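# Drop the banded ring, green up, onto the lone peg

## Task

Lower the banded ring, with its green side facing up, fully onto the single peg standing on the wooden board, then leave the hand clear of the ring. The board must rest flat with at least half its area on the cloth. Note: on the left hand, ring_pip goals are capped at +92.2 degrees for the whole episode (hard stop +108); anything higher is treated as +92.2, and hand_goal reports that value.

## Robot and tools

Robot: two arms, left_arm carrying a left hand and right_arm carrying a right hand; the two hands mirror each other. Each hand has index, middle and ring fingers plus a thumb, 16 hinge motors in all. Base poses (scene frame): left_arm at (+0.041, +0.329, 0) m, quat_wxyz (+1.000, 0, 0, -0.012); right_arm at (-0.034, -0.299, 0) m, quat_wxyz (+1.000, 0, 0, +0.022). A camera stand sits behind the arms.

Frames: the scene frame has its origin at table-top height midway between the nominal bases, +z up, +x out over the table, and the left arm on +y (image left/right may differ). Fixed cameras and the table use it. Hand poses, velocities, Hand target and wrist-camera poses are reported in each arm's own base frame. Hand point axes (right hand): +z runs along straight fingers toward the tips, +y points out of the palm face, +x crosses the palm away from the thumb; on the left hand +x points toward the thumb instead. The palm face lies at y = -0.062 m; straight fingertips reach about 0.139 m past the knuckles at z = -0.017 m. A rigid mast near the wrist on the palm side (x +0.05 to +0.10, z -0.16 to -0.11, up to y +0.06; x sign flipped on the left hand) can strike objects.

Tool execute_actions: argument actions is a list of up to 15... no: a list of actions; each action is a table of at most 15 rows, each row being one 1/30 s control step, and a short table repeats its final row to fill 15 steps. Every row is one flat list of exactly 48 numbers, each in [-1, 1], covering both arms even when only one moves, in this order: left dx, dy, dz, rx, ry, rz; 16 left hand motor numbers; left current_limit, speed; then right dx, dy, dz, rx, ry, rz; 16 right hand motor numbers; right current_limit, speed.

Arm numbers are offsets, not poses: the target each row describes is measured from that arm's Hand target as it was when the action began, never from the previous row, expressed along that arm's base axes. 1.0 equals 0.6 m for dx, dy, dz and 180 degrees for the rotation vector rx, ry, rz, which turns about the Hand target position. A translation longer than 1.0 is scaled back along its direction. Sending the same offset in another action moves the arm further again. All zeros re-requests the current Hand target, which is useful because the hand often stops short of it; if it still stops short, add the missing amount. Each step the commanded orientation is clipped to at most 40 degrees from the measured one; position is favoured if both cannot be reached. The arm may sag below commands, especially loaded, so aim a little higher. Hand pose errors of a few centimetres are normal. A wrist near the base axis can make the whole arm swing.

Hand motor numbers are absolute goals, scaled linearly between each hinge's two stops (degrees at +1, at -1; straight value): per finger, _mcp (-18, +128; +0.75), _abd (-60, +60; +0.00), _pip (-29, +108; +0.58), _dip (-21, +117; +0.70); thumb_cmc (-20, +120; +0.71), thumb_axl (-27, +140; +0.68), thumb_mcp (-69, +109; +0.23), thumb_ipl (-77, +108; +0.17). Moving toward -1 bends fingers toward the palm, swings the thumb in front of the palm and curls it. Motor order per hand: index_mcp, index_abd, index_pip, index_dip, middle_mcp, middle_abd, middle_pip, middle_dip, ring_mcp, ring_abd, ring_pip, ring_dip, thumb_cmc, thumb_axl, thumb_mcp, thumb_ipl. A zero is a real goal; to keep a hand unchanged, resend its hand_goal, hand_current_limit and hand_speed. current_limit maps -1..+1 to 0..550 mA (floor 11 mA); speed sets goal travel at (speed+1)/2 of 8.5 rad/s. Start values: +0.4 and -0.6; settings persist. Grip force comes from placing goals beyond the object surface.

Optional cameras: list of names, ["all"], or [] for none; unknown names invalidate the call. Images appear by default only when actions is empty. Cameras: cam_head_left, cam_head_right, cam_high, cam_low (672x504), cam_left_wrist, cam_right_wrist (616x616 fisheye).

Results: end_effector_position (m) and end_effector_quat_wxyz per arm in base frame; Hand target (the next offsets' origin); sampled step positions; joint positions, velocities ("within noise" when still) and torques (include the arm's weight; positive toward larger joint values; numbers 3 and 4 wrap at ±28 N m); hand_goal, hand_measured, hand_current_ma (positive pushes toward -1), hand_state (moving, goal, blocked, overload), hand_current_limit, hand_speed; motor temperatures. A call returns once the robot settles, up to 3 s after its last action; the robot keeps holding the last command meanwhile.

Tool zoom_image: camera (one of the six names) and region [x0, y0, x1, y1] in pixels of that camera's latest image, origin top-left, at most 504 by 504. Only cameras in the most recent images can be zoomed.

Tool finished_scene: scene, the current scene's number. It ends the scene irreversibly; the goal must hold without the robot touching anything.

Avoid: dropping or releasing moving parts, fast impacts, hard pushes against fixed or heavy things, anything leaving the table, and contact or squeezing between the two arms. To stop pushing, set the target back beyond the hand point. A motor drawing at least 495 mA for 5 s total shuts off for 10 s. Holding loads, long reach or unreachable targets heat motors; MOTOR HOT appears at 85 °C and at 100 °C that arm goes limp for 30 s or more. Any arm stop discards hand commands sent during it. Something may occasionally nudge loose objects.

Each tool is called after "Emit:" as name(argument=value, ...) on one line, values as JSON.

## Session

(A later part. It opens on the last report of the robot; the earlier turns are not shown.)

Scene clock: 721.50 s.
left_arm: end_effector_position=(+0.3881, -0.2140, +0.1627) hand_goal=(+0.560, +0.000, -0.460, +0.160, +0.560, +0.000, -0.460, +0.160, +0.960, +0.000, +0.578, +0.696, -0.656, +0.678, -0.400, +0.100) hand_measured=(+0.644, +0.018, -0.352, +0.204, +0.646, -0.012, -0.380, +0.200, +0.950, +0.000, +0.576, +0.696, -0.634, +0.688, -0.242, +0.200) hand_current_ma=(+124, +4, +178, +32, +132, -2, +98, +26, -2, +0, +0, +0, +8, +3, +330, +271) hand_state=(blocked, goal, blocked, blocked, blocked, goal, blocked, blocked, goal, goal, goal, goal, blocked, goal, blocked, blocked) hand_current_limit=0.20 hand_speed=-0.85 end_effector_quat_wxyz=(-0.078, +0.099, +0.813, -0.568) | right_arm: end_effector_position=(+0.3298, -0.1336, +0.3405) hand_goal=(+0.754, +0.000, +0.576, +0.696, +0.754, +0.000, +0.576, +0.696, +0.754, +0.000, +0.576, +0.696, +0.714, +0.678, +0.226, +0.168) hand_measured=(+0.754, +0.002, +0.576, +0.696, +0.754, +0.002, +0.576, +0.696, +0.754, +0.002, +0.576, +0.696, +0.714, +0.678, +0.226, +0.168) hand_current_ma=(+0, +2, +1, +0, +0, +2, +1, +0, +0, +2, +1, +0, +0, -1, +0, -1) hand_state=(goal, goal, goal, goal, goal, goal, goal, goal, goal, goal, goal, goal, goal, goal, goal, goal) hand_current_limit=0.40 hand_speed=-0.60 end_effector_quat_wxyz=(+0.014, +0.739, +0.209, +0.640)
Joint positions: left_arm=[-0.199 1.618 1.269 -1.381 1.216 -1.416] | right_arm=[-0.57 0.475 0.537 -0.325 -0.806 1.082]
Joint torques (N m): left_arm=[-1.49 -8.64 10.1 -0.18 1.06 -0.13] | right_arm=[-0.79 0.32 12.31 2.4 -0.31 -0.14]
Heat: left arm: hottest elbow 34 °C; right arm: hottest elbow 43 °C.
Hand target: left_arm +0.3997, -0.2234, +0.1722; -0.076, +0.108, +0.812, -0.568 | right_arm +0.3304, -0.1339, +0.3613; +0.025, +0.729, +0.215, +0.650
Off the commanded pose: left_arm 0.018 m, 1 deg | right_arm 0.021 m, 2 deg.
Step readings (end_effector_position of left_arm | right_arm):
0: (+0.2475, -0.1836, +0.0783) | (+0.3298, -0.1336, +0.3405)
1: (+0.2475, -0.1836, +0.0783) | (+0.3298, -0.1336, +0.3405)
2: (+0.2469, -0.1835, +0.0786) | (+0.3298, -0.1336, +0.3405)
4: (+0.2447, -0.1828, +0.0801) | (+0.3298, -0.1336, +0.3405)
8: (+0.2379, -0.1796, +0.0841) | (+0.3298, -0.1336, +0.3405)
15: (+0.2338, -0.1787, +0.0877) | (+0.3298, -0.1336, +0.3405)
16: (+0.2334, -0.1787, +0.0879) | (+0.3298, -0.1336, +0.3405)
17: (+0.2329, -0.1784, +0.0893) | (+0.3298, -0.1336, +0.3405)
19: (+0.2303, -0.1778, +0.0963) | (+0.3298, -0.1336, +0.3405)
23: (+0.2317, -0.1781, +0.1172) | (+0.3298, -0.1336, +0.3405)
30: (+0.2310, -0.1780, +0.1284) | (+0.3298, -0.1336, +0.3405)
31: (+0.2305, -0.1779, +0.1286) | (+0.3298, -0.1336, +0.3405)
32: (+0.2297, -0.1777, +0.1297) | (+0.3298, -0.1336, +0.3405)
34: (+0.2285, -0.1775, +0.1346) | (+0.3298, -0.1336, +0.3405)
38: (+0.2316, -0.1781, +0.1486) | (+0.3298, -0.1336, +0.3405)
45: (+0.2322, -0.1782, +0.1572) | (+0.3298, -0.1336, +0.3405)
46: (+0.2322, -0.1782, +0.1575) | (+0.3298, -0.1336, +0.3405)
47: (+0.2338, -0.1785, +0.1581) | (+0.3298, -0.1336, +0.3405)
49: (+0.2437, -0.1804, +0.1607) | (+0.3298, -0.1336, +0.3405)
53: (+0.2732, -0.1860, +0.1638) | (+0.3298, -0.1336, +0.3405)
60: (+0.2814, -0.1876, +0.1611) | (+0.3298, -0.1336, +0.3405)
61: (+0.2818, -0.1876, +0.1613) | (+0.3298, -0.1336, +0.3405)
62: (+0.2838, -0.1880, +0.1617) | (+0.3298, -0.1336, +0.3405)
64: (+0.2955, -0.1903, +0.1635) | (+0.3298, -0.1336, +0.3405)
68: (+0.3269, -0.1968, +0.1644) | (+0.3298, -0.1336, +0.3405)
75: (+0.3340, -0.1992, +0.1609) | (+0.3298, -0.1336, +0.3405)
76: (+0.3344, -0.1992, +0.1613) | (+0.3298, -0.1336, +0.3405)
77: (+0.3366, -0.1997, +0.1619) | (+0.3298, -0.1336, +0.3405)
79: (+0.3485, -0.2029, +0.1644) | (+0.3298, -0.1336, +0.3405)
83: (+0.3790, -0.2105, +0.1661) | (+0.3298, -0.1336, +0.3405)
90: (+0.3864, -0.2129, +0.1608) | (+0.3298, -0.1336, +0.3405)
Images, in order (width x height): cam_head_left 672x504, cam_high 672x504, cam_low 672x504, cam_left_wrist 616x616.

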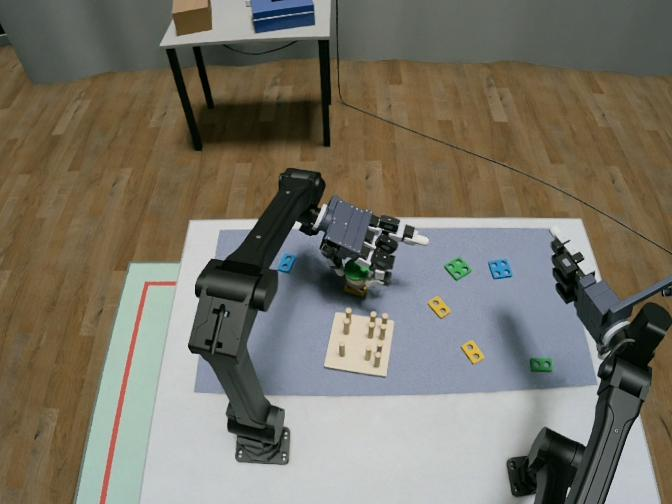

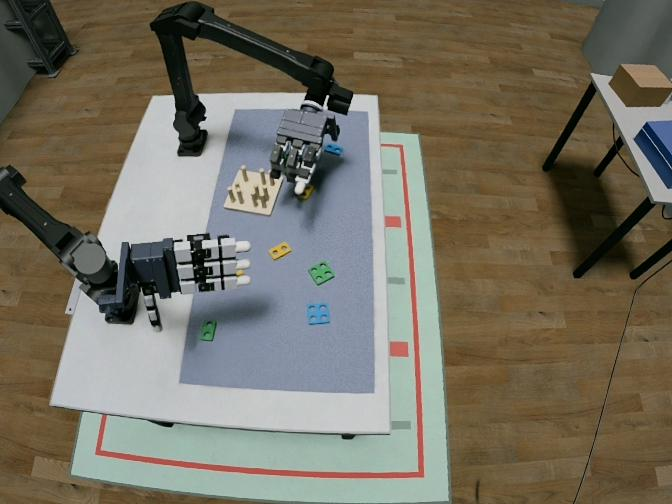

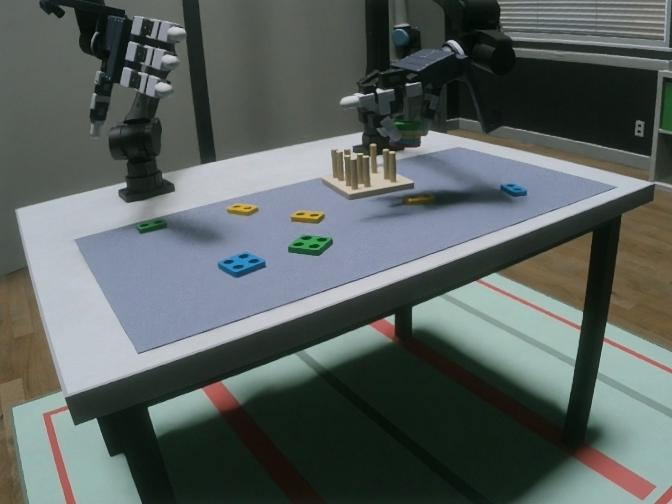

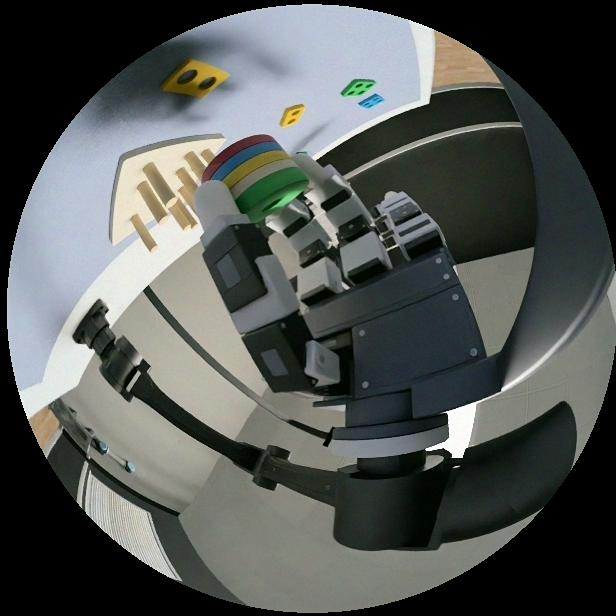

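Emit:
execute_actions(actions=[[[0.056,-0.034,-0.04,0,0,0,0.56,0,-0.46,0.16,0.56,0,-0.46,0.16,0.959,0,0.577,0.696,-0.657,0.677,-0.4,0.1,0.2,-0.85,0,0,0,0,0,0,0.754,0,0.576,0.696,0.754,0,0.576,0.696,0.754,0,0.576,0.696,0.714,0.678,0.226,0.168,0.4,-0.6]],[[0.056,-0.034,-0.04,0,0,0,0.56,0,-0.46,0.16,0.56,0,-0.46,0.16,0.959,0,0.577,0.696,-0.657,0.677,-0.4,0.1,0.2,-0.85,0,0,0,0,0,0,0.754,0,0.576,0.696,0.754,0,0.576,0.696,0.754,0,0.576,0.696,0.714,0.678,0.226,0.168,0.4,-0.6]],[[0,0,-0.055,0,0,0,0.56,0,-0.46,0.16,0.56,0,-0.46,0.16,0.959,0,0.577,0.696,-0.657,0.677,-0.4,0.1,0.2,-0.85,0,0,0,0,0,0,0.754,0,0.576,0.696,0.754,0,0.576,0.696,0.754,0,0.576,0.696,0.714,0.678,0.226,0.168,0.4,-0.6]],[[0,0,-0.03,0,0,0,0.56,0,-0.46,0.16,0.56,0,-0.46,0.16,0.959,0,0.577,0.696,-0.657,0.677,-0.4,0.1,0.2,-0.85,0,0,0,0,0,0,0.754,0,0.576,0.696,0.754,0,0.576,0.696,0.754,0,0.576,0.696,0.714,0.678,0.226,0.168,0.4,-0.6]]], cameras=["cam_head_left","cam_high","cam_low","cam_left_wrist"])

Emit:
zoom_image(camera="cam_low", region=[360, 120, 500, 240])

Scene clock: 735.43 s.
left_arm: end_effector_position=(+0.4747, -0.2584, +0.0866) hand_goal=(+0.560, +0.000, -0.460, +0.160, +0.560, +0.000, -0.460, +0.160, +0.960, +0.000, +0.578, +0.696, -0.656, +0.678, -0.400, +0.100) hand_measured=(+0.644, +0.018, -0.352, +0.204, +0.646, -0.012, -0.380, +0.200, +0.950, +0.000, +0.576, +0.696, -0.634, +0.688, -0.242, +0.200) hand_current_ma=(+124, +4, +178, +32, +132, -2, +98, +25, -2, +0, +0, +0, +8, +3, +330, +271) hand_state=(blocked, goal, blocked, blocked, blocked, goal, blocked, blocked, goal, goal, goal, goal, blocked, goal, blocked, blocked) hand_current_limit=0.20 hand_speed=-0.85 end_effector_quat_wxyz=(-0.060, +0.113, +0.811, -0.570) | right_arm: end_effector_position=(+0.3298, -0.1336, +0.3405) hand_goal=(+0.754, +0.000, +0.576, +0.696, +0.754, +0.000, +0.576, +0.696, +0.754, +0.000, +0.576, +0.696, +0.714, +0.678, +0.226, +0.168) hand_measured=(+0.754, +0.002, +0.576, +0.696, +0.754, +0.002, +0.576, +0.696, +0.754, +0.002, +0.576, +0.696, +0.714, +0.678, +0.226, +0.168) hand_current_ma=(+0, +2, +1, +0, +0, +2, +1, +0, +0, +2, +1, +0, +0, -1, +0, -1) hand_state=(goal, goal, goal, goal, goal, goal, goal, goal, goal, goal, goal, goal, goal, goal, goal, goal) hand_current_limit=0.40 hand_speed=-0.60 end_effector_quat_wxyz=(+0.014, +0.739, +0.209, +0.640)
Joint positions: left_arm=[-0.247 1.876 1.412 -1.096 1.221 -1.549] | right_arm=[-0.57 0.475 0.537 -0.325 -0.806 1.082]
Joint torques (N m): left_arm=[-1.49 -11.52 5.6 0.58 0.98 -0.12] | right_arm=[-0.79 0.32 12.34 2.41 -0.31 -0.14]
Heat: left arm: hottest elbow 35 °C; right arm: hottest elbow 43 °C.
Hand target: left_arm +0.4669, -0.2643, +0.0731; -0.076, +0.108, +0.812, -0.568 | right_arm +0.3304, -0.1339, +0.3613; +0.025, +0.729, +0.215, +0.650
Off the commanded pose: left_arm 0.017 m, 2 deg | right_arm 0.021 m, 2 deg.
Step readings (end_effector_position of left_arm | right_arm):
0: (+0.3880, -0.2140, +0.1628) | (+0.3298, -0.1336, +0.3405)
1: (+0.3882, -0.2142, +0.1628) | (+0.3298, -0.1336, +0.3405)
2: (+0.3895, -0.2147, +0.1625) | (+0.3298, -0.1336, +0.3405)
4: (+0.3977, -0.2188, +0.1601) | (+0.3298, -0.1336, +0.3405)
8: (+0.4158, -0.2292, +0.1474) | (+0.3298, -0.1336, +0.3405)
15: (+0.4178, -0.2330, +0.1351) | (+0.3298, -0.1336, +0.3405)
16: (+0.4184, -0.2336, +0.1357) | (+0.3298, -0.1336, +0.3405)
17: (+0.4200, -0.2345, +0.1358) | (+0.3298, -0.1336, +0.3405)
19: (+0.4291, -0.2399, +0.1351) | (+0.3298, -0.1336, +0.3405)
23: (+0.4508, -0.2484, +0.1268) | (+0.3298, -0.1336, +0.3405)
30: (+0.4523, -0.2525, +0.1136) | (+0.3298, -0.1336, +0.3405)
31: (+0.4524, -0.2525, +0.1136) | (+0.3298, -0.1336, +0.3405)
32: (+0.4536, -0.2529, +0.1134) | (+0.3298, -0.1336, +0.3405)
34: (+0.4585, -0.2541, +0.1116) | (+0.3298, -0.1336, +0.3405)
38: (+0.4648, -0.2557, +0.1045) | (+0.3298, -0.1336, +0.3405)
45: (+0.4668, -0.2562, +0.0964) | (+0.3298, -0.1336, +0.3405)
46: (+0.4669, -0.2565, +0.0964) | (+0.3298, -0.1336, +0.3405)
47: (+0.4677, -0.2567, +0.0963) | (+0.3298, -0.1336, +0.3405)
49: (+0.4703, -0.2573, +0.0953) | (+0.3298, -0.1336, +0.3405)
53: (+0.4735, -0.2581, +0.0911) | (+0.3298, -0.1336, +0.3405)
60: (+0.4745, -0.2584, +0.0866) | (+0.3298, -0.1336, +0.3405)
Images, in order (width x height): cam_head_left 672x504, cam_high 672x504, cam_low 672x504, cam_left_wrist 616x616.

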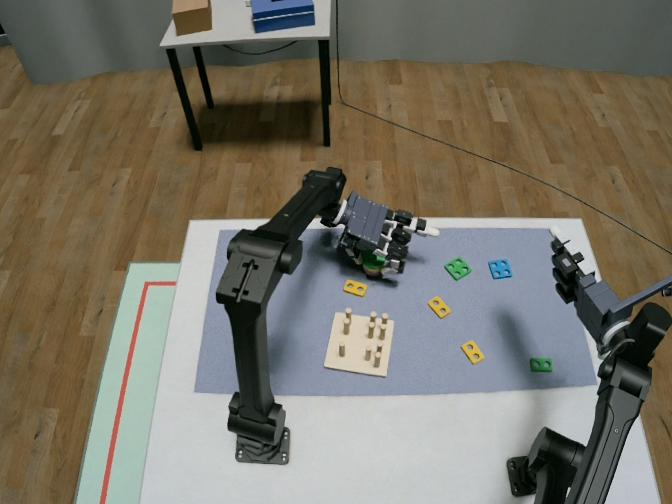

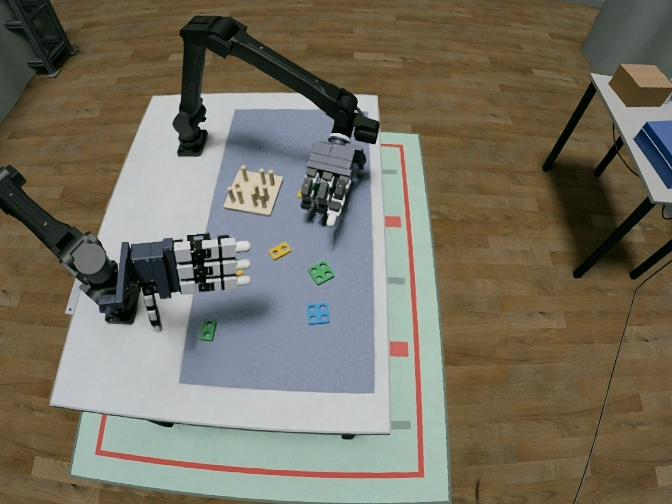

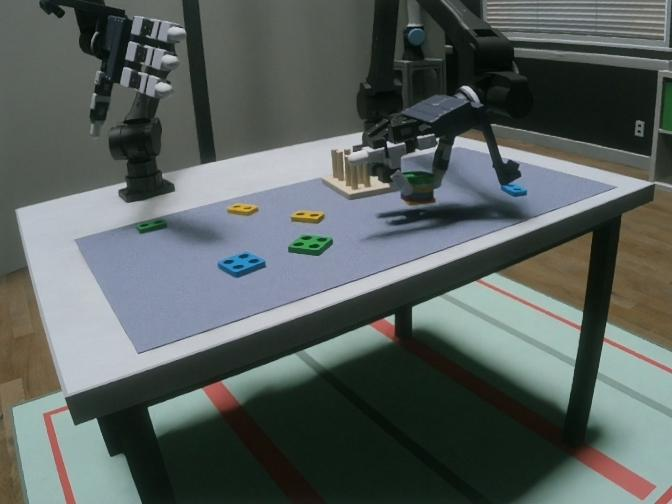

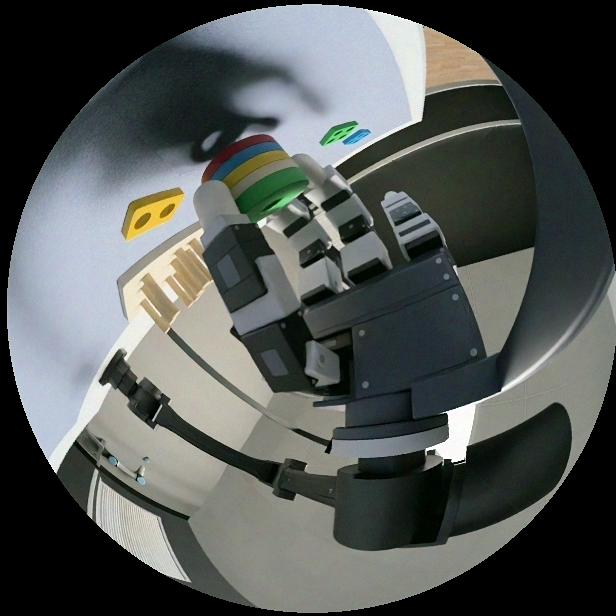

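Scaled by 3.600 from the camera's 672x504 image, which has a finer 960x720 frame.

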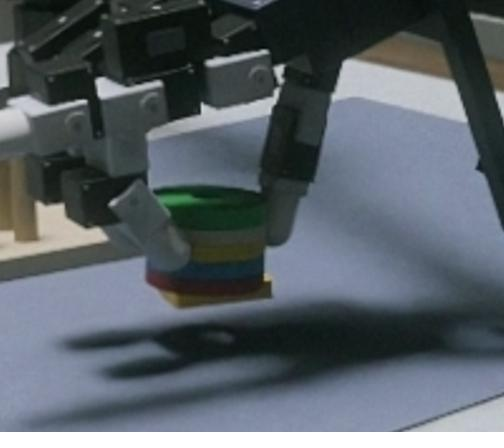

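Emit:
execute_actions(actions=[[[-0.01,0,-0.025,0,0,0,0.56,0,-0.46,0.16,0.56,0,-0.46,0.16,0.959,0,0.577,0.696,-0.657,0.677,-0.4,0.1,0.2,-0.85,0,0,0,0,0,0,0.754,0,0.576,0.696,0.754,0,0.576,0.696,0.754,0,0.576,0.696,0.714,0.678,0.226,0.168,0.4,-0.6]],[[0,0,-0.008,0,0,0,0.56,0,-0.46,0.16,0.56,0,-0.46,0.16,0.959,0,0.577,0.696,-0.657,0.677,-0.4,0.1,0.2,-0.85,0,0,0,0,0,0,0.754,0,0.576,0.696,0.754,0,0.576,0.696,0.754,0,0.576,0.696,0.714,0.678,0.226,0.168,0.4,-0.6]]], cameras=["cam_low"])

Emit:
zoom_image(camera="cam_low", region=[360, 120, 500, 240])

Scene clock: 741.40 s.
left_arm: end_effector_position=(+0.4702, -0.2582, +0.0684) hand_goal=(+0.560, +0.000, -0.460, +0.160, +0.560, +0.000, -0.460, +0.160, +0.960, +0.000, +0.578, +0.696, -0.656, +0.678, -0.400, +0.100) hand_measured=(+0.644, +0.018, -0.352, +0.204, +0.646, -0.012, -0.380, +0.200, +0.950, +0.000, +0.576, +0.696, -0.634, +0.688, -0.242, +0.200) hand_current_ma=(+124, +4, +178, +32, +132, -2, +98, +25, -2, +0, +0, +0, +8, +3, +330, +271) hand_state=(blocked, goal, blocked, blocked, blocked, goal, blocked, blocked, goal, goal, goal, goal, blocked, goal, blocked, blocked) hand_current_limit=0.20 hand_speed=-0.85 end_effector_quat_wxyz=(-0.058, +0.113, +0.811, -0.571) | right_arm: end_effector_position=(+0.3298, -0.1336, +0.3405) hand_goal=(+0.754, +0.000, +0.576, +0.696, +0.754, +0.000, +0.576, +0.696, +0.754, +0.000, +0.576, +0.696, +0.714, +0.678, +0.226, +0.168) hand_measured=(+0.754, +0.002, +0.576, +0.696, +0.754, +0.002, +0.576, +0.696, +0.754, +0.002, +0.576, +0.696, +0.714, +0.678, +0.226, +0.168) hand_current_ma=(+0, +2, +1, +0, +0, +2, +1, +0, +0, +2, +1, +0, +0, -1, +0, -1) hand_state=(goal, goal, goal, goal, goal, goal, goal, goal, goal, goal, goal, goal, goal, goal, goal, goal) hand_current_limit=0.40 hand_speed=-0.60 end_effector_quat_wxyz=(+0.014, +0.739, +0.209, +0.640)
Joint positions: left_arm=[-0.249 1.884 1.372 -1.035 1.221 -1.558] | right_arm=[-0.57 0.475 0.537 -0.325 -0.806 1.082]
Joint torques (N m): left_arm=[-1.73 -11.28 5.39 0.7 0.99 -0.12] | right_arm=[-0.79 0.32 12.31 2.4 -0.3 -0.14]
Heat: left arm: hottest elbow 35 °C; right arm: hottest elbow 43 °C.
Hand target: left_arm +0.4609, -0.2643, +0.0533; -0.076, +0.108, +0.812, -0.568 | right_arm +0.3304, -0.1339, +0.3613; +0.025, +0.729, +0.215, +0.650
Off the commanded pose: left_arm 0.019 m, 2 deg | right_arm 0.021 m, 2 deg.
Step readings (end_effector_position of left_arm | right_arm):
0: (+0.4746, -0.2584, +0.0866) | (+0.3298, -0.1336, +0.3405)
1: (+0.4745, -0.2584, +0.0863) | (+0.3298, -0.1336, +0.3405)
2: (+0.4745, -0.2584, +0.0854) | (+0.3298, -0.1336, +0.3405)
4: (+0.4731, -0.2585, +0.0816) | (+0.3298, -0.1336, +0.3405)
8: (+0.4678, -0.2573, +0.0731) | (+0.3298, -0.1336, +0.3405)
15: (+0.4679, -0.2576, +0.0696) | (+0.3298, -0.1336, +0.3405)
16: (+0.4681, -0.2576, +0.0696) | (+0.3298, -0.1336, +0.3405)
17: (+0.4683, -0.2577, +0.0695) | (+0.3298, -0.1336, +0.3405)
19: (+0.4691, -0.2579, +0.0695) | (+0.3298, -0.1336, +0.3405)
23: (+0.4700, -0.2581, +0.0692) | (+0.3298, -0.1336, +0.3405)
30: (+0.4702, -0.2582, +0.0686) | (+0.3298, -0.1336, +0.3405)
Images, in order (width x height): cam_low 672x504.

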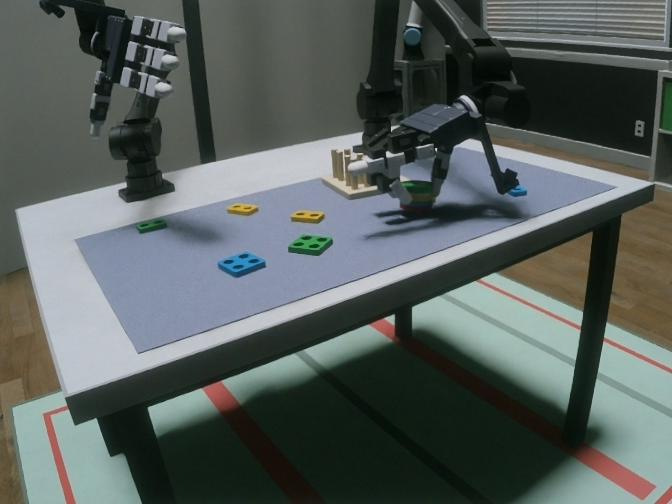

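Scaled by 3.600 from the camera's 672x504 image, which has a finer 960x720 frame.

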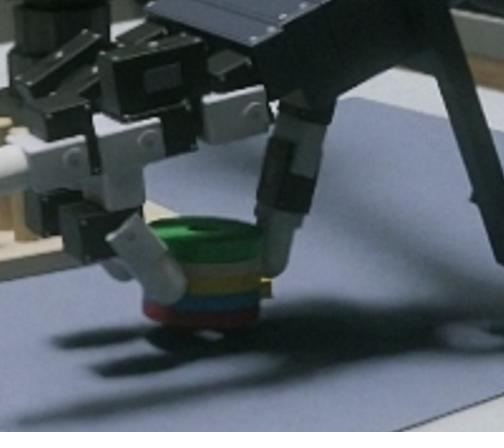

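Emit:
execute_actions(actions=[[[0,0,-0.016,0,0,0,0.56,0,-0.46,0.16,0.56,0,-0.46,0.16,0.959,0,0.577,0.696,-0.657,0.677,-0.4,0.1,0.2,-0.85,0,0,0,0,0,0,0.754,0,0.576,0.696,0.754,0,0.576,0.696,0.754,0,0.576,0.696,0.714,0.678,0.226,0.168,0.4,-0.6]]], cameras=["cam_low","cam_left_wrist"])

Emit:
zoom_image(camera="cam_low", region=[360, 120, 500, 240])

Scene clock: 745.00 s.
left_arm: end_effector_position=(+0.4683, -0.2577, +0.0571) hand_goal=(+0.560, +0.000, -0.460, +0.160, +0.560, +0.000, -0.460, +0.160, +0.960, +0.000, +0.578, +0.696, -0.656, +0.678, -0.400, +0.100) hand_measured=(+0.644, +0.018, -0.352, +0.204, +0.646, -0.012, -0.380, +0.200, +0.950, +0.000, +0.576, +0.696, -0.634, +0.688, -0.242, +0.200) hand_current_ma=(+124, +4, +178, +32, +132, -2, +98, +25, -2, +0, +0, +0, +8, +3, +330, +271) hand_state=(blocked, goal, blocked, blocked, blocked, goal, blocked, blocked, goal, goal, goal, goal, blocked, goal, blocked, blocked) hand_current_limit=0.20 hand_speed=-0.85 end_effector_quat_wxyz=(-0.062, +0.110, +0.812, -0.570) | right_arm: end_effector_position=(+0.3298, -0.1336, +0.3405) hand_goal=(+0.754, +0.000, +0.576, +0.696, +0.754, +0.000, +0.576, +0.696, +0.754, +0.000, +0.576, +0.696, +0.714, +0.678, +0.226, +0.168) hand_measured=(+0.754, +0.002, +0.576, +0.696, +0.754, +0.002, +0.576, +0.696, +0.754, +0.002, +0.576, +0.696, +0.714, +0.678, +0.226, +0.168) hand_current_ma=(+0, +2, +1, +0, +0, +2, +1, +0, +0, +2, +1, +0, +0, -1, +0, -1) hand_state=(goal, goal, goal, goal, goal, goal, goal, goal, goal, goal, goal, goal, goal, goal, goal, goal) hand_current_limit=0.40 hand_speed=-0.60 end_effector_quat_wxyz=(+0.014, +0.739, +0.209, +0.640)
Joint positions: left_arm=[-0.249 1.898 1.359 -1.014 1.221 -1.562] | right_arm=[-0.57 0.475 0.537 -0.325 -0.806 1.082]
Joint torques (N m): left_arm=[-1.73 -11.34 5.55 0.7 0.98 -0.08] | right_arm=[-0.79 0.32 12.33 2.4 -0.31 -0.14]
Heat: left arm: hottest elbow 35 °C; right arm: hottest elbow 43 °C.
Hand target: left_arm +0.4608, -0.2643, +0.0436; -0.076, +0.108, +0.812, -0.568 | right_arm +0.3304, -0.1339, +0.3613; +0.025, +0.729, +0.215, +0.650
Off the commanded pose: left_arm 0.017 m, 2 deg | right_arm 0.021 m, 2 deg.
Step readings (end_effector_position of left_arm | right_arm):
0: (+0.4702, -0.2582, +0.0684) | (+0.3298, -0.1336, +0.3405)
1: (+0.4700, -0.2581, +0.0682) | (+0.3298, -0.1336, +0.3405)
2: (+0.4700, -0.2581, +0.0678) | (+0.3298, -0.1336, +0.3405)
4: (+0.4698, -0.2581, +0.0657) | (+0.3298, -0.1336, +0.3405)
8: (+0.4687, -0.2578, +0.0600) | (+0.3298, -0.1336, +0.3405)
15: (+0.4683, -0.2577, +0.0571) | (+0.3298, -0.1336, +0.3405)
Images, in order (width x height): cam_low 672x504, cam_left_wrist 616x616.

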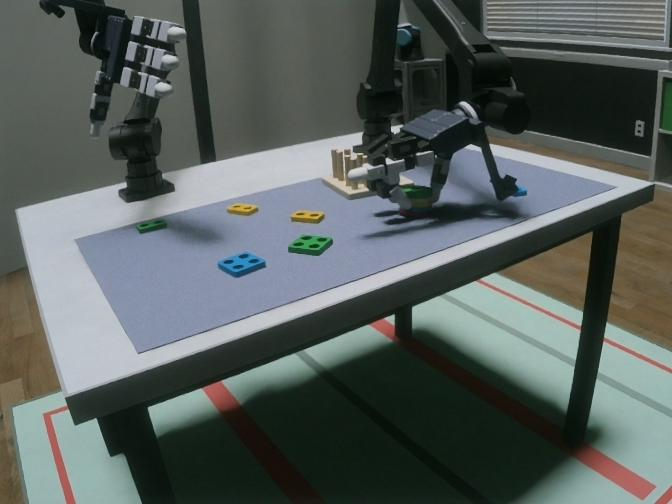

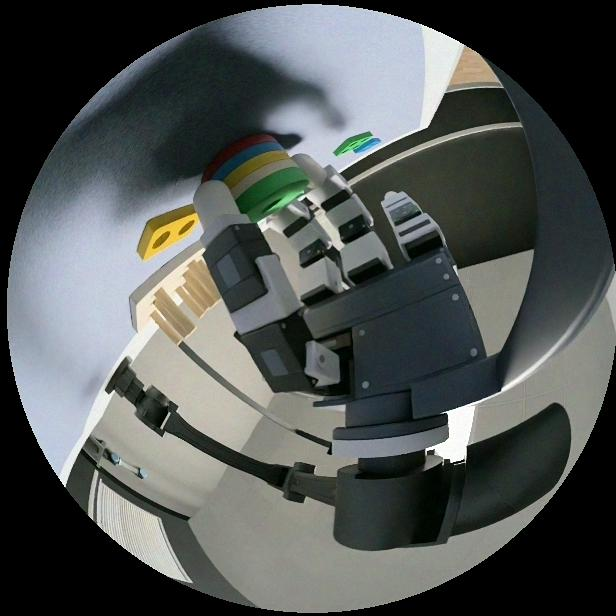

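Scaled by 3.600 from the camera's 672x504 image, which has a finer 960x720 frame.

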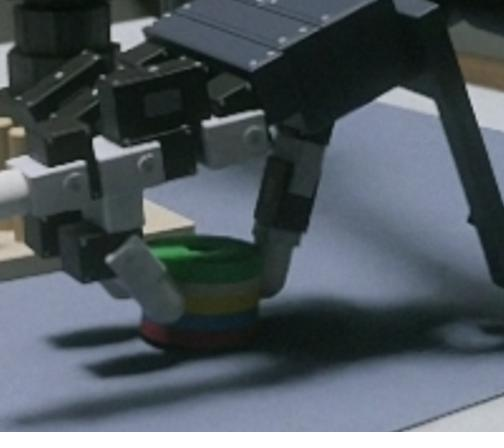

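Emit:
execute_actions(actions=[[[0,0,-0.006,0,0,0,0.56,0,-0.46,0.16,0.56,0,-0.46,0.16,0.959,0,0.577,0.696,-0.657,0.677,-0.4,0.1,0.2,-0.85,0,0,0,0,0,0,0.754,0,0.576,0.696,0.754,0,0.576,0.696,0.754,0,0.576,0.696,0.714,0.678,0.226,0.168,0.4,-0.6]],[[0,0,0,0,0,0,0.63,0,-0.3,0.22,0.63,0,-0.3,0.22,0.959,0,0.577,0.696,-0.657,0.677,-0.22,0.168,0.2,-0.85,0,0,0,0,0,0,0.754,0,0.576,0.696,0.754,0,0.576,0.696,0.754,0,0.576,0.696,0.714,0.678,0.226,0.168,0.4,-0.6]],[[0,0,0,0,0,0,0.616,0,0.139,0.261,0.616,0,0.139,0.261,0.959,0,0.577,0.696,-0.657,0.677,0,0.168,0.2,-0.7,0,0,0,0,0,0,0.754,0,0.576,0.696,0.754,0,0.576,0.696,0.754,0,0.576,0.696,0.714,0.678,0.226,0.168,0.4,-0.6]]], cameras=["cam_low","cam_left_wrist","cam_high","cam_head_left"])

Emit:
zoom_image(camera="cam_low", region=[360, 120, 500, 240])

Scene clock: 753.97 s.
left_arm: end_effector_position=(+0.4694, -0.2583, +0.0567) hand_goal=(+0.616, +0.000, +0.140, +0.262, +0.616, +0.000, +0.140, +0.262, +0.960, +0.000, +0.578, +0.696, -0.656, +0.678, +0.000, +0.168) hand_measured=(+0.610, +0.004, +0.134, +0.260, +0.610, -0.004, +0.136, +0.260, +0.950, +0.000, +0.576, +0.696, -0.652, +0.680, -0.002, +0.170) hand_current_ma=(-1, +0, -1, +0, -1, +0, +0, +0, -2, +0, +0, +0, +0, +0, +0, +0) hand_state=(goal, goal, goal, goal, goal, goal, goal, goal, goal, goal, goal, goal, goal, goal, goal, goal) hand_current_limit=0.20 hand_speed=-0.70 end_effector_quat_wxyz=(-0.060, +0.110, +0.812, -0.570) | right_arm: end_effector_position=(+0.3298, -0.1336, +0.3405) hand_goal=(+0.754, +0.000, +0.576, +0.696, +0.754, +0.000, +0.576, +0.696, +0.754, +0.000, +0.576, +0.696, +0.714, +0.678, +0.226, +0.168) hand_measured=(+0.754, +0.002, +0.576, +0.696, +0.754, +0.002, +0.576, +0.696, +0.754, +0.002, +0.576, +0.696, +0.714, +0.678, +0.226, +0.168) hand_current_ma=(+0, +2, +1, +0, +0, +2, +1, +0, +0, +2, +1, +0, +0, -1, +0, -1) hand_state=(goal, goal, goal, goal, goal, goal, goal, goal, goal, goal, goal, goal, goal, goal, goal, goal) hand_current_limit=0.40 hand_speed=-0.60 end_effector_quat_wxyz=(+0.014, +0.739, +0.209, +0.640)
Joint positions: left_arm=[-0.249 1.899 1.359 -1.005 1.221 -1.568] | right_arm=[-0.57 0.475 0.537 -0.325 -0.806 1.082]
Joint torques (N m): left_arm=[-1.61 -11.11 5.33 0.72 0.99 -0.04] | right_arm=[-0.79 0.21 12.31 2.4 -0.31 -0.14]
Heat: left arm: hottest elbow 35 °C; right arm: hottest elbow 43 °C.
Hand target: left_arm +0.4608, -0.2643, +0.0400; -0.076, +0.108, +0.812, -0.568 | right_arm +0.3304, -0.1339, +0.3613; +0.025, +0.729, +0.215, +0.650
Off the commanded pose: left_arm 0.020 m, 2 deg | right_arm 0.021 m, 2 deg.
Step readings (end_effector_position of left_arm | right_arm):
0: (+0.4683, -0.2577, +0.0571) | (+0.3298, -0.1336, +0.3405)
1: (+0.4683, -0.2577, +0.0571) | (+0.3298, -0.1336, +0.3405)
2: (+0.4684, -0.2578, +0.0571) | (+0.3298, -0.1336, +0.3405)
4: (+0.4686, -0.2578, +0.0571) | (+0.3298, -0.1336, +0.3405)
8: (+0.4687, -0.2579, +0.0571) | (+0.3298, -0.1336, +0.3405)
15: (+0.4688, -0.2579, +0.0571) | (+0.3298, -0.1336, +0.3405)
16: (+0.4688, -0.2579, +0.0571) | (+0.3298, -0.1336, +0.3405)
17: (+0.4688, -0.2579, +0.0571) | (+0.3298, -0.1336, +0.3405)
19: (+0.4691, -0.2580, +0.0571) | (+0.3298, -0.1336, +0.3405)
23: (+0.4693, -0.2580, +0.0571) | (+0.3298, -0.1336, +0.3405)
30: (+0.4691, -0.2582, +0.0569) | (+0.3298, -0.1336, +0.3405)
31: (+0.4691, -0.2582, +0.0569) | (+0.3298, -0.1336, +0.3405)
32: (+0.4691, -0.2582, +0.0569) | (+0.3298, -0.1336, +0.3405)
34: (+0.4694, -0.2583, +0.0568) | (+0.3298, -0.1336, +0.3405)
38: (+0.4694, -0.2583, +0.0567) | (+0.3298, -0.1336, +0.3405)
45: (+0.4694, -0.2583, +0.0567) | (+0.3298, -0.1336, +0.3405)
Images, in order (width x height): cam_head_left 672x504, cam_high 672x504, cam_low 672x504, cam_left_wrist 616x616.

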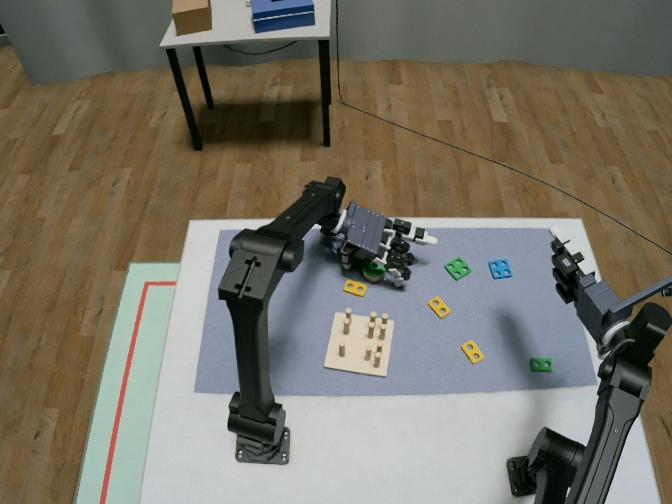

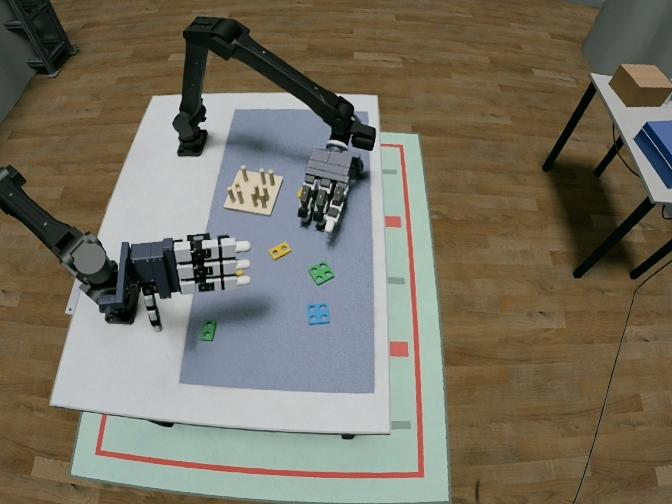

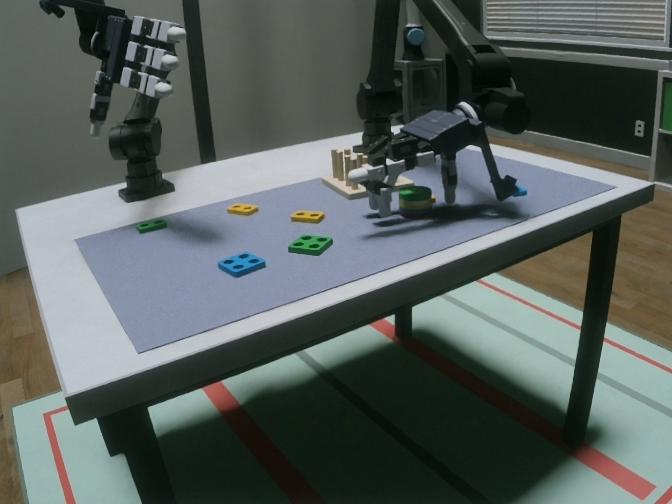

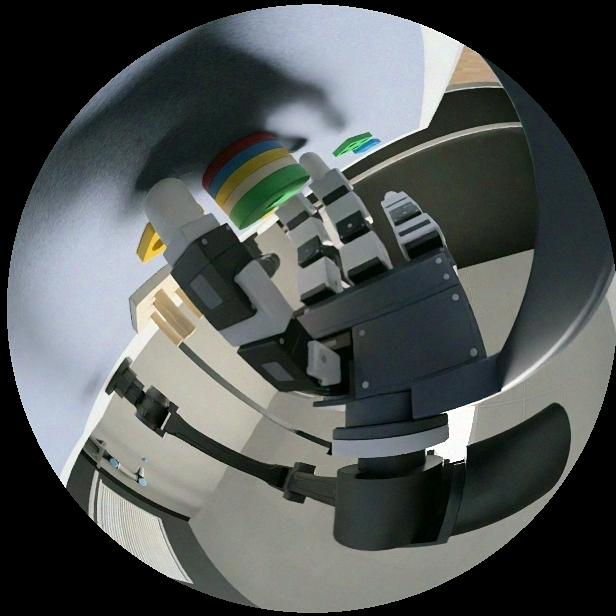

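Scaled by 3.600 from the camera's 672x504 image, which has a finer 960x720 frame.

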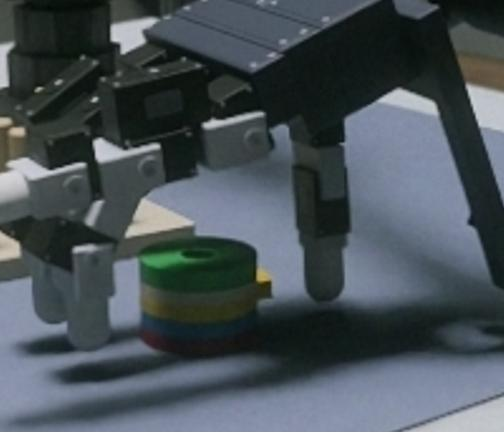

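Emit:
execute_actions(actions=[[[0.015,0,0.07,0,0,0,0.616,0,0.139,0.261,0.616,0,0.139,0.261,0.959,0,0.577,0.696,-0.657,0.677,0,0.168,0.2,-0.7,0,0,0,0,0,0,0.754,0,0.576,0.696,0.754,0,0.576,0.696,0.754,0,0.576,0.696,0.714,0.678,0.226,0.168,0.4,-0.6]],[[0,0,0.11,0,0,0,0.616,0,0.139,0.261,0.616,0,0.139,0.261,0.959,0,0.577,0.696,-0.657,0.677,0,0.168,0.2,-0.7,0,0,0,0,0,0,0.754,0,0.576,0.696,0.754,0,0.576,0.696,0.754,0,0.576,0.696,0.714,0.678,0.226,0.168,0.4,-0.6]],[[-0.05,0,0.12,0,0,0,0.616,0,0.139,0.261,0.616,0,0.139,0.261,0.959,0,0.577,0.696,-0.657,0.677,0,0.168,0.2,-0.7,0,0,0,0,0,0,0.754,0,0.576,0.696,0.754,0,0.576,0.696,0.754,0,0.576,0.696,0.714,0.678,0.226,0.168,0.4,-0.6]],[[-0.05,0,0.12,0.0524,-0.127,-0.1033,0.616,0,0.139,0.261,0.616,0,0.139,0.261,0.959,0,0.577,0.696,-0.657,0.677,0,0.168,0.2,-0.7,0,0,0,0,0,0,0.754,0,0.576,0.696,0.754,0,0.576,0.696,0.754,0,0.576,0.696,0.714,0.678,0.226,0.168,0.4,-0.6]],[[0,0,0.03,0.0524,-0.127,-0.1033,0.616,0,0.139,0.261,0.616,0,0.139,0.261,0.959,0,0.577,0.696,-0.657,0.677,0,0.168,0.2,-0.7,0,0,0,0,0,0,0.754,0,0.576,0.696,0.754,0,0.576,0.696,0.754,0,0.576,0.696,0.714,0.678,0.226,0.168,0.4,-0.6]],[[0,0,0,0.0583,-0.0834,-0.1611,0.616,0,0.139,0.261,0.616,0,0.139,0.261,0.959,0,0.577,0.696,-0.657,0.677,0,0.168,0.2,-0.7,0,0,0,0,0,0,0.754,0,0.576,0.696,0.754,0,0.576,0.696,0.754,0,0.576,0.696,0.714,0.678,0.226,0.168,0.4,-0.6]],[[0,0,0,0.0583,-0.0834,-0.1611,0.616,0,0.139,0.261,0.616,0,0.139,0.261,0.959,0,0.577,0.696,-0.657,0.677,0,0.168,0.2,-0.7,0,0,0,0,0,0,0.754,0,0.576,0.696,0.754,0,0.576,0.696,0.754,0,0.576,0.696,0.714,0.678,0.226,0.168,0.4,-0.6]]], cameras=["cam_high","cam_head_left"])

Scene clock: 804.07 s.
left_arm: end_effector_position=(+0.4119, -0.2628, +0.3106) hand_goal=(+0.616, +0.000, +0.140, +0.262, +0.616, +0.000, +0.140, +0.262, +0.960, +0.000, +0.578, +0.696, -0.656, +0.678, +0.000, +0.168) hand_measured=(+0.616, +0.002, +0.140, +0.260, +0.616, +0.000, +0.138, +0.260, +0.954, +0.000, +0.576, +0.696, -0.654, +0.680, -0.002, +0.170) hand_current_ma=(+0, +0, +0, +0, +0, +0, +0, +0, -1, +0, +0, +0, +0, +0, +0, +0) hand_state=(goal, goal, goal, goal, goal, goal, goal, goal, goal, goal, goal, goal, goal, goal, goal, goal) hand_current_limit=0.20 hand_speed=-0.70 end_effector_quat_wxyz=(-0.004, +0.902, +0.431, -0.002) | right_arm: end_effector_position=(+0.3298, -0.1336, +0.3405) hand_goal=(+0.754, +0.000, +0.576, +0.696, +0.754, +0.000, +0.576, +0.696, +0.754, +0.000, +0.576, +0.696, +0.714, +0.678, +0.226, +0.168) hand_measured=(+0.754, +0.002, +0.576, +0.696, +0.754, +0.002, +0.576, +0.696, +0.754, +0.002, +0.576, +0.696, +0.714, +0.678, +0.226, +0.168) hand_current_ma=(+0, +2, +1, +0, +0, +2, +1, +0, +0, +2, +1, +0, +0, -1, +0, -1) hand_state=(goal, goal, goal, goal, goal, goal, goal, goal, goal, goal, goal, goal, goal, goal, goal, goal) hand_current_limit=0.40 hand_speed=-0.60 end_effector_quat_wxyz=(+0.014, +0.739, +0.209, +0.640)
Joint positions: left_arm=[-0.6 1.4 1.514 -1.693 -0.001 0.079] | right_arm=[-0.57 0.475 0.537 -0.325 -0.806 1.082]
Joint torques (N m): left_arm=[-0.67 -8.47 6.49 0.8 -0.15 0.08] | right_arm=[-0.79 0.26 12.31 2.4 -0.31 -0.14]
Heat: left arm: hottest elbow 34 °C; right arm: hottest elbow 43 °C.
Hand target: left_arm +0.4098, -0.2642, +0.3101; +0.000, +0.906, +0.423, +0.001 | right_arm +0.3304, -0.1339, +0.3613; +0.025, +0.729, +0.215, +0.650
Off the commanded pose: left_arm 0.002 m, 1 deg | right_arm 0.021 m, 2 deg.
Step readings (end_effector_position of left_arm | right_arm):
0: (+0.4694, -0.2583, +0.0567) | (+0.3298, -0.1336, +0.3405)
1: (+0.4694, -0.2583, +0.0567) | (+0.3298, -0.1336, +0.3405)
2: (+0.4688, -0.2581, +0.0567) | (+0.3298, -0.1336, +0.3405)
4: (+0.4643, -0.2570, +0.0571) | (+0.3298, -0.1336, +0.3405)
8: (+0.4565, -0.2550, +0.0584) | (+0.3298, -0.1336, +0.3405)
15: (+0.4565, -0.2550, +0.0631) | (+0.3298, -0.1336, +0.3405)
16: (+0.4565, -0.2550, +0.0640) | (+0.3298, -0.1336, +0.3405)
17: (+0.4557, -0.2548, +0.0661) | (+0.3298, -0.1336, +0.3405)
19: (+0.4525, -0.2540, +0.0753) | (+0.3298, -0.1336, +0.3405)
23: (+0.4540, -0.2544, +0.1076) | (+0.3298, -0.1336, +0.3405)
30: (+0.4633, -0.2567, +0.1438) | (+0.3298, -0.1336, +0.3405)
31: (+0.4627, -0.2566, +0.1441) | (+0.3298, -0.1336, +0.3405)
32: (+0.4606, -0.2561, +0.1450) | (+0.3298, -0.1336, +0.3405)
34: (+0.4533, -0.2546, +0.1503) | (+0.3298, -0.1336, +0.3405)
38: (+0.4404, -0.2541, +0.1767) | (+0.3298, -0.1336, +0.3405)
45: (+0.4345, -0.2553, +0.2120) | (+0.3298, -0.1336, +0.3405)
46: (+0.4347, -0.2550, +0.2121) | (+0.3298, -0.1336, +0.3405)
47: (+0.4333, -0.2522, +0.2094) | (+0.3298, -0.1336, +0.3405)
49: (+0.4289, -0.2412, +0.2075) | (+0.3298, -0.1336, +0.3405)
53: (+0.4047, -0.2439, +0.2417) | (+0.3298, -0.1336, +0.3405)
60: (+0.3930, -0.2613, +0.2983) | (+0.3298, -0.1336, +0.3405)
61: (+0.3942, -0.2594, +0.2980) | (+0.3298, -0.1336, +0.3405)
62: (+0.3981, -0.2534, +0.2948) | (+0.3298, -0.1336, +0.3405)
64: (+0.4072, -0.2414, +0.2870) | (+0.3298, -0.1336, +0.3405)
68: (+0.4103, -0.2476, +0.2861) | (+0.3298, -0.1336, +0.3405)
75: (+0.4036, -0.2610, +0.2966) | (+0.3298, -0.1336, +0.3405)
76: (+0.4049, -0.2597, +0.2969) | (+0.3298, -0.1336, +0.3405)
77: (+0.4090, -0.2548, +0.2969) | (+0.3298, -0.1336, +0.3405)
79: (+0.4163, -0.2464, +0.2987) | (+0.3298, -0.1336, +0.3405)
83: (+0.4165, -0.2504, +0.3058) | (+0.3298, -0.1336, +0.3405)
90: (+0.4131, -0.2614, +0.3133) | (+0.3298, -0.1336, +0.3405)
91: (+0.4141, -0.2610, +0.3132) | (+0.3298, -0.1336, +0.3405)
92: (+0.4173, -0.2573, +0.3128) | (+0.3298, -0.1336, +0.3405)
94: (+0.4208, -0.2491, +0.3105) | (+0.3298, -0.1336, +0.3405)
98: (+0.4185, -0.2471, +0.3059) | (+0.3298, -0.1336, +0.3405)
105: (+0.4135, -0.2565, +0.3092) | (+0.3298, -0.1336, +0.3405)
Images, in order (width x height): cam_head_left 672x504, cam_high 672x504.

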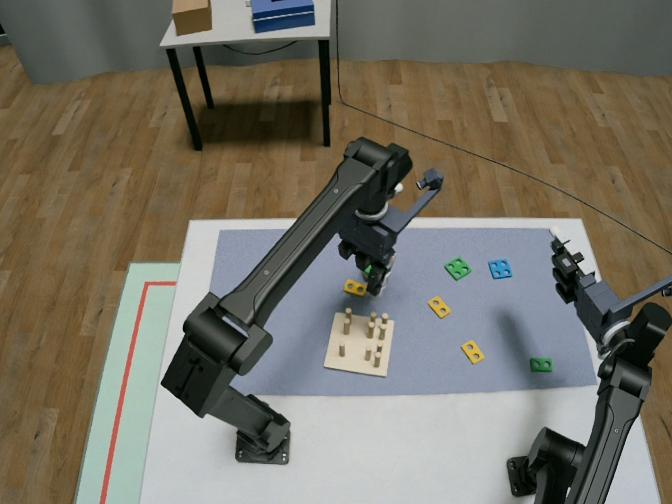

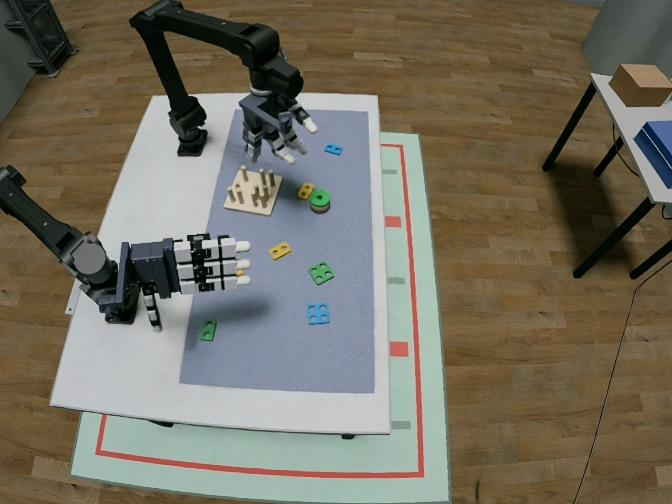

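Emit:
execute_actions(actions=[[[0,0,0,0.0917,-0.0467,-0.1409,0.616,0,0.139,0.261,0.616,0,0.139,0.261,0.959,0,0.577,0.696,-0.657,0.677,0,0.168,0.2,-0.7,0,0,0,0,0,0,0.754,0,0.576,0.696,0.754,0,0.576,0.696,0.754,0,0.576,0.696,0.714,0.678,0.226,0.168,0.4,-0.6]],[[0,0,0,0.0917,-0.0467,-0.1409,0.616,0,0.139,0.261,0.616,0,0.139,0.261,0.959,0,0.577,0.696,-0.657,0.677,0,0.168,0.2,-0.7,0,0,0,0,0,0,0.754,0,0.576,0.696,0.754,0,0.576,0.696,0.754,0,0.576,0.696,0.714,0.678,0.226,0.168,0.4,-0.6]],[[0.02,0,-0.06,0.1441,0.0013,-0.0779,0.616,0,0.139,0.261,0.616,0,0.139,0.261,0.959,0,0.577,0.696,-0.657,0.677,0,0.168,0.2,-0.7,0,0,0,0,0,0,0.754,0,0.576,0.696,0.754,0,0.576,0.696,0.754,0,0.576,0.696,0.714,0.678,0.226,0.168,0.4,-0.6]],[[0.02,0,-0.06,0.1441,0.0013,-0.0779,0.616,0,0.139,0.261,0.616,0,0.139,0.261,0.959,0,0.577,0.696,-0.657,0.677,0,0.168,0.2,-0.7,0,0,0,0,0,0,0.754,0,0.576,0.696,0.754,0,0.576,0.696,0.754,0,0.576,0.696,0.714,0.678,0.226,0.168,0.4,-0.6]]], cameras=["cam_high","cam_head_left","cam_left_wrist","cam_low"])

Scene clock: 814.03 s.
left_arm: end_effector_position=(+0.4371, -0.2648, +0.2378) hand_goal=(+0.616, +0.000, +0.140, +0.262, +0.616, +0.000, +0.140, +0.262, +0.960, +0.000, +0.578, +0.696, -0.656, +0.678, +0.000, +0.168) hand_measured=(+0.608, +0.000, +0.140, +0.260, +0.608, -0.002, +0.138, +0.260, +0.950, -0.002, +0.576, +0.696, -0.658, +0.680, -0.002, +0.170) hand_current_ma=(-1, +0, +0, +0, -1, +0, +0, +0, -2, +0, +0, +0, +0, +0, +0, +0) hand_state=(goal, goal, goal, goal, goal, goal, goal, goal, goal, goal, goal, goal, goal, goal, goal, goal) hand_current_limit=0.20 hand_speed=-0.70 end_effector_quat_wxyz=(-0.525, +0.745, -0.336, +0.236) | right_arm: end_effector_position=(+0.3298, -0.1336, +0.3405) hand_goal=(+0.754, +0.000, +0.576, +0.696, +0.754, +0.000, +0.576, +0.696, +0.754, +0.000, +0.576, +0.696, +0.714, +0.678, +0.226, +0.168) hand_measured=(+0.754, +0.002, +0.576, +0.696, +0.754, +0.002, +0.576, +0.696, +0.754, +0.002, +0.576, +0.696, +0.714, +0.678, +0.226, +0.168) hand_current_ma=(+0, +2, +1, +0, +0, +2, +1, +0, +0, +2, +1, +0, +0, -1, +0, -1) hand_state=(goal, goal, goal, goal, goal, goal, goal, goal, goal, goal, goal, goal, goal, goal, goal, goal) hand_current_limit=0.40 hand_speed=-0.60 end_effector_quat_wxyz=(+0.014, +0.739, +0.209, +0.640)
Joint positions: left_arm=[-0.809 1.549 1.389 -1.31 -1.225 1.68] | right_arm=[-0.57 0.475 0.537 -0.325 -0.806 1.082]
Joint torques (N m): left_arm=[-0.62 -10.52 6.45 0.87 -1.07 0.07] | right_arm=[-0.73 0.26 12.31 2.4 -0.31 -0.14]
Heat: left arm: hottest elbow 35 °C; right arm: hottest elbow 44 °C.
Hand target: left_arm +0.4339, -0.2643, +0.2381; -0.519, +0.742, -0.346, +0.244 | right_arm +0.3304, -0.1339, +0.3613; +0.025, +0.729, +0.215, +0.650
Off the commanded pose: left_arm 0.003 m, 2 deg | right_arm 0.021 m, 2 deg.
Step readings (end_effector_position of left_arm | right_arm):
0: (+0.4118, -0.2628, +0.3106) | (+0.3298, -0.1336, +0.3405)
1: (+0.4125, -0.2619, +0.3108) | (+0.3298, -0.1336, +0.3405)
2: (+0.4158, -0.2578, +0.3117) | (+0.3298, -0.1336, +0.3405)
4: (+0.4221, -0.2507, +0.3148) | (+0.3298, -0.1336, +0.3405)
8: (+0.4232, -0.2480, +0.3147) | (+0.3298, -0.1336, +0.3405)
15: (+0.4170, -0.2566, +0.3085) | (+0.3298, -0.1336, +0.3405)
16: (+0.4174, -0.2565, +0.3086) | (+0.3298, -0.1336, +0.3405)
17: (+0.4202, -0.2530, +0.3098) | (+0.3298, -0.1336, +0.3405)
19: (+0.4244, -0.2484, +0.3125) | (+0.3298, -0.1336, +0.3405)
23: (+0.4238, -0.2495, +0.3128) | (+0.3298, -0.1336, +0.3405)
30: (+0.4172, -0.2587, +0.3125) | (+0.3298, -0.1336, +0.3405)
31: (+0.4172, -0.2586, +0.3128) | (+0.3298, -0.1336, +0.3405)
32: (+0.4189, -0.2546, +0.3138) | (+0.3298, -0.1336, +0.3405)
34: (+0.4239, -0.2459, +0.3131) | (+0.3298, -0.1336, +0.3405)
38: (+0.4269, -0.2460, +0.2933) | (+0.3298, -0.1336, +0.3405)
45: (+0.4238, -0.2585, +0.2720) | (+0.3298, -0.1336, +0.3405)
46: (+0.4246, -0.2576, +0.2727) | (+0.3298, -0.1336, +0.3405)
47: (+0.4274, -0.2533, +0.2753) | (+0.3298, -0.1336, +0.3405)
49: (+0.4347, -0.2444, +0.2789) | (+0.3298, -0.1336, +0.3405)
53: (+0.4388, -0.2502, +0.2630) | (+0.3298, -0.1336, +0.3405)
60: (+0.4381, -0.2650, +0.2393) | (+0.3298, -0.1336, +0.3405)
Images, in order (width x height): cam_head_left 672x504, cam_high 672x504, cam_low 672x504, cam_left_wrist 616x616.

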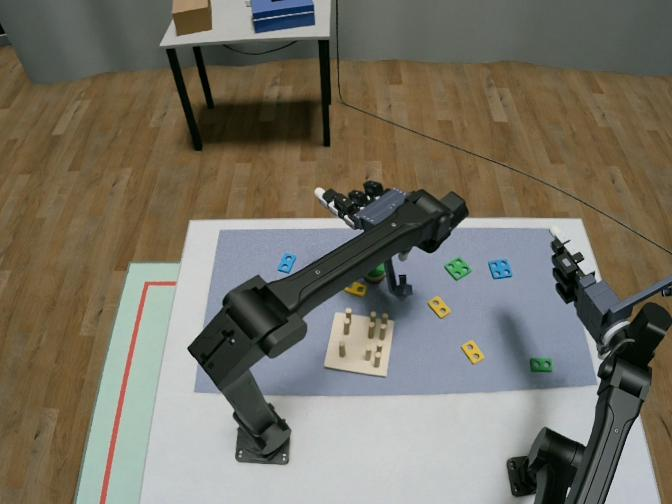

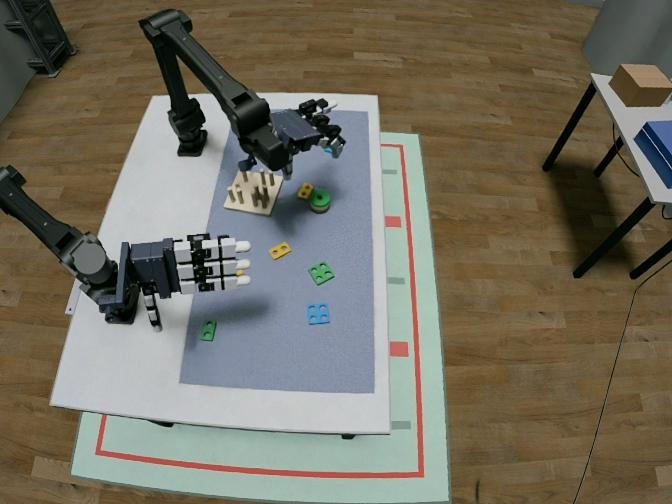

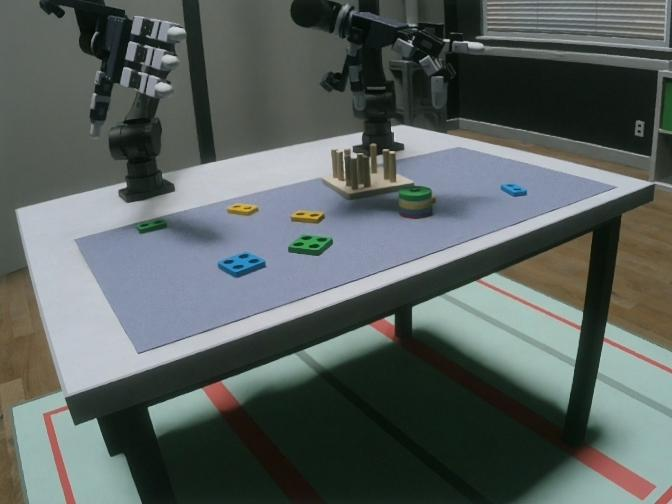

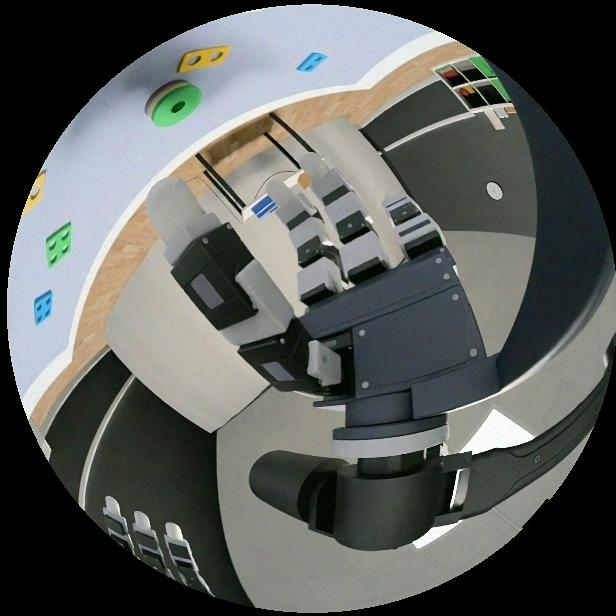

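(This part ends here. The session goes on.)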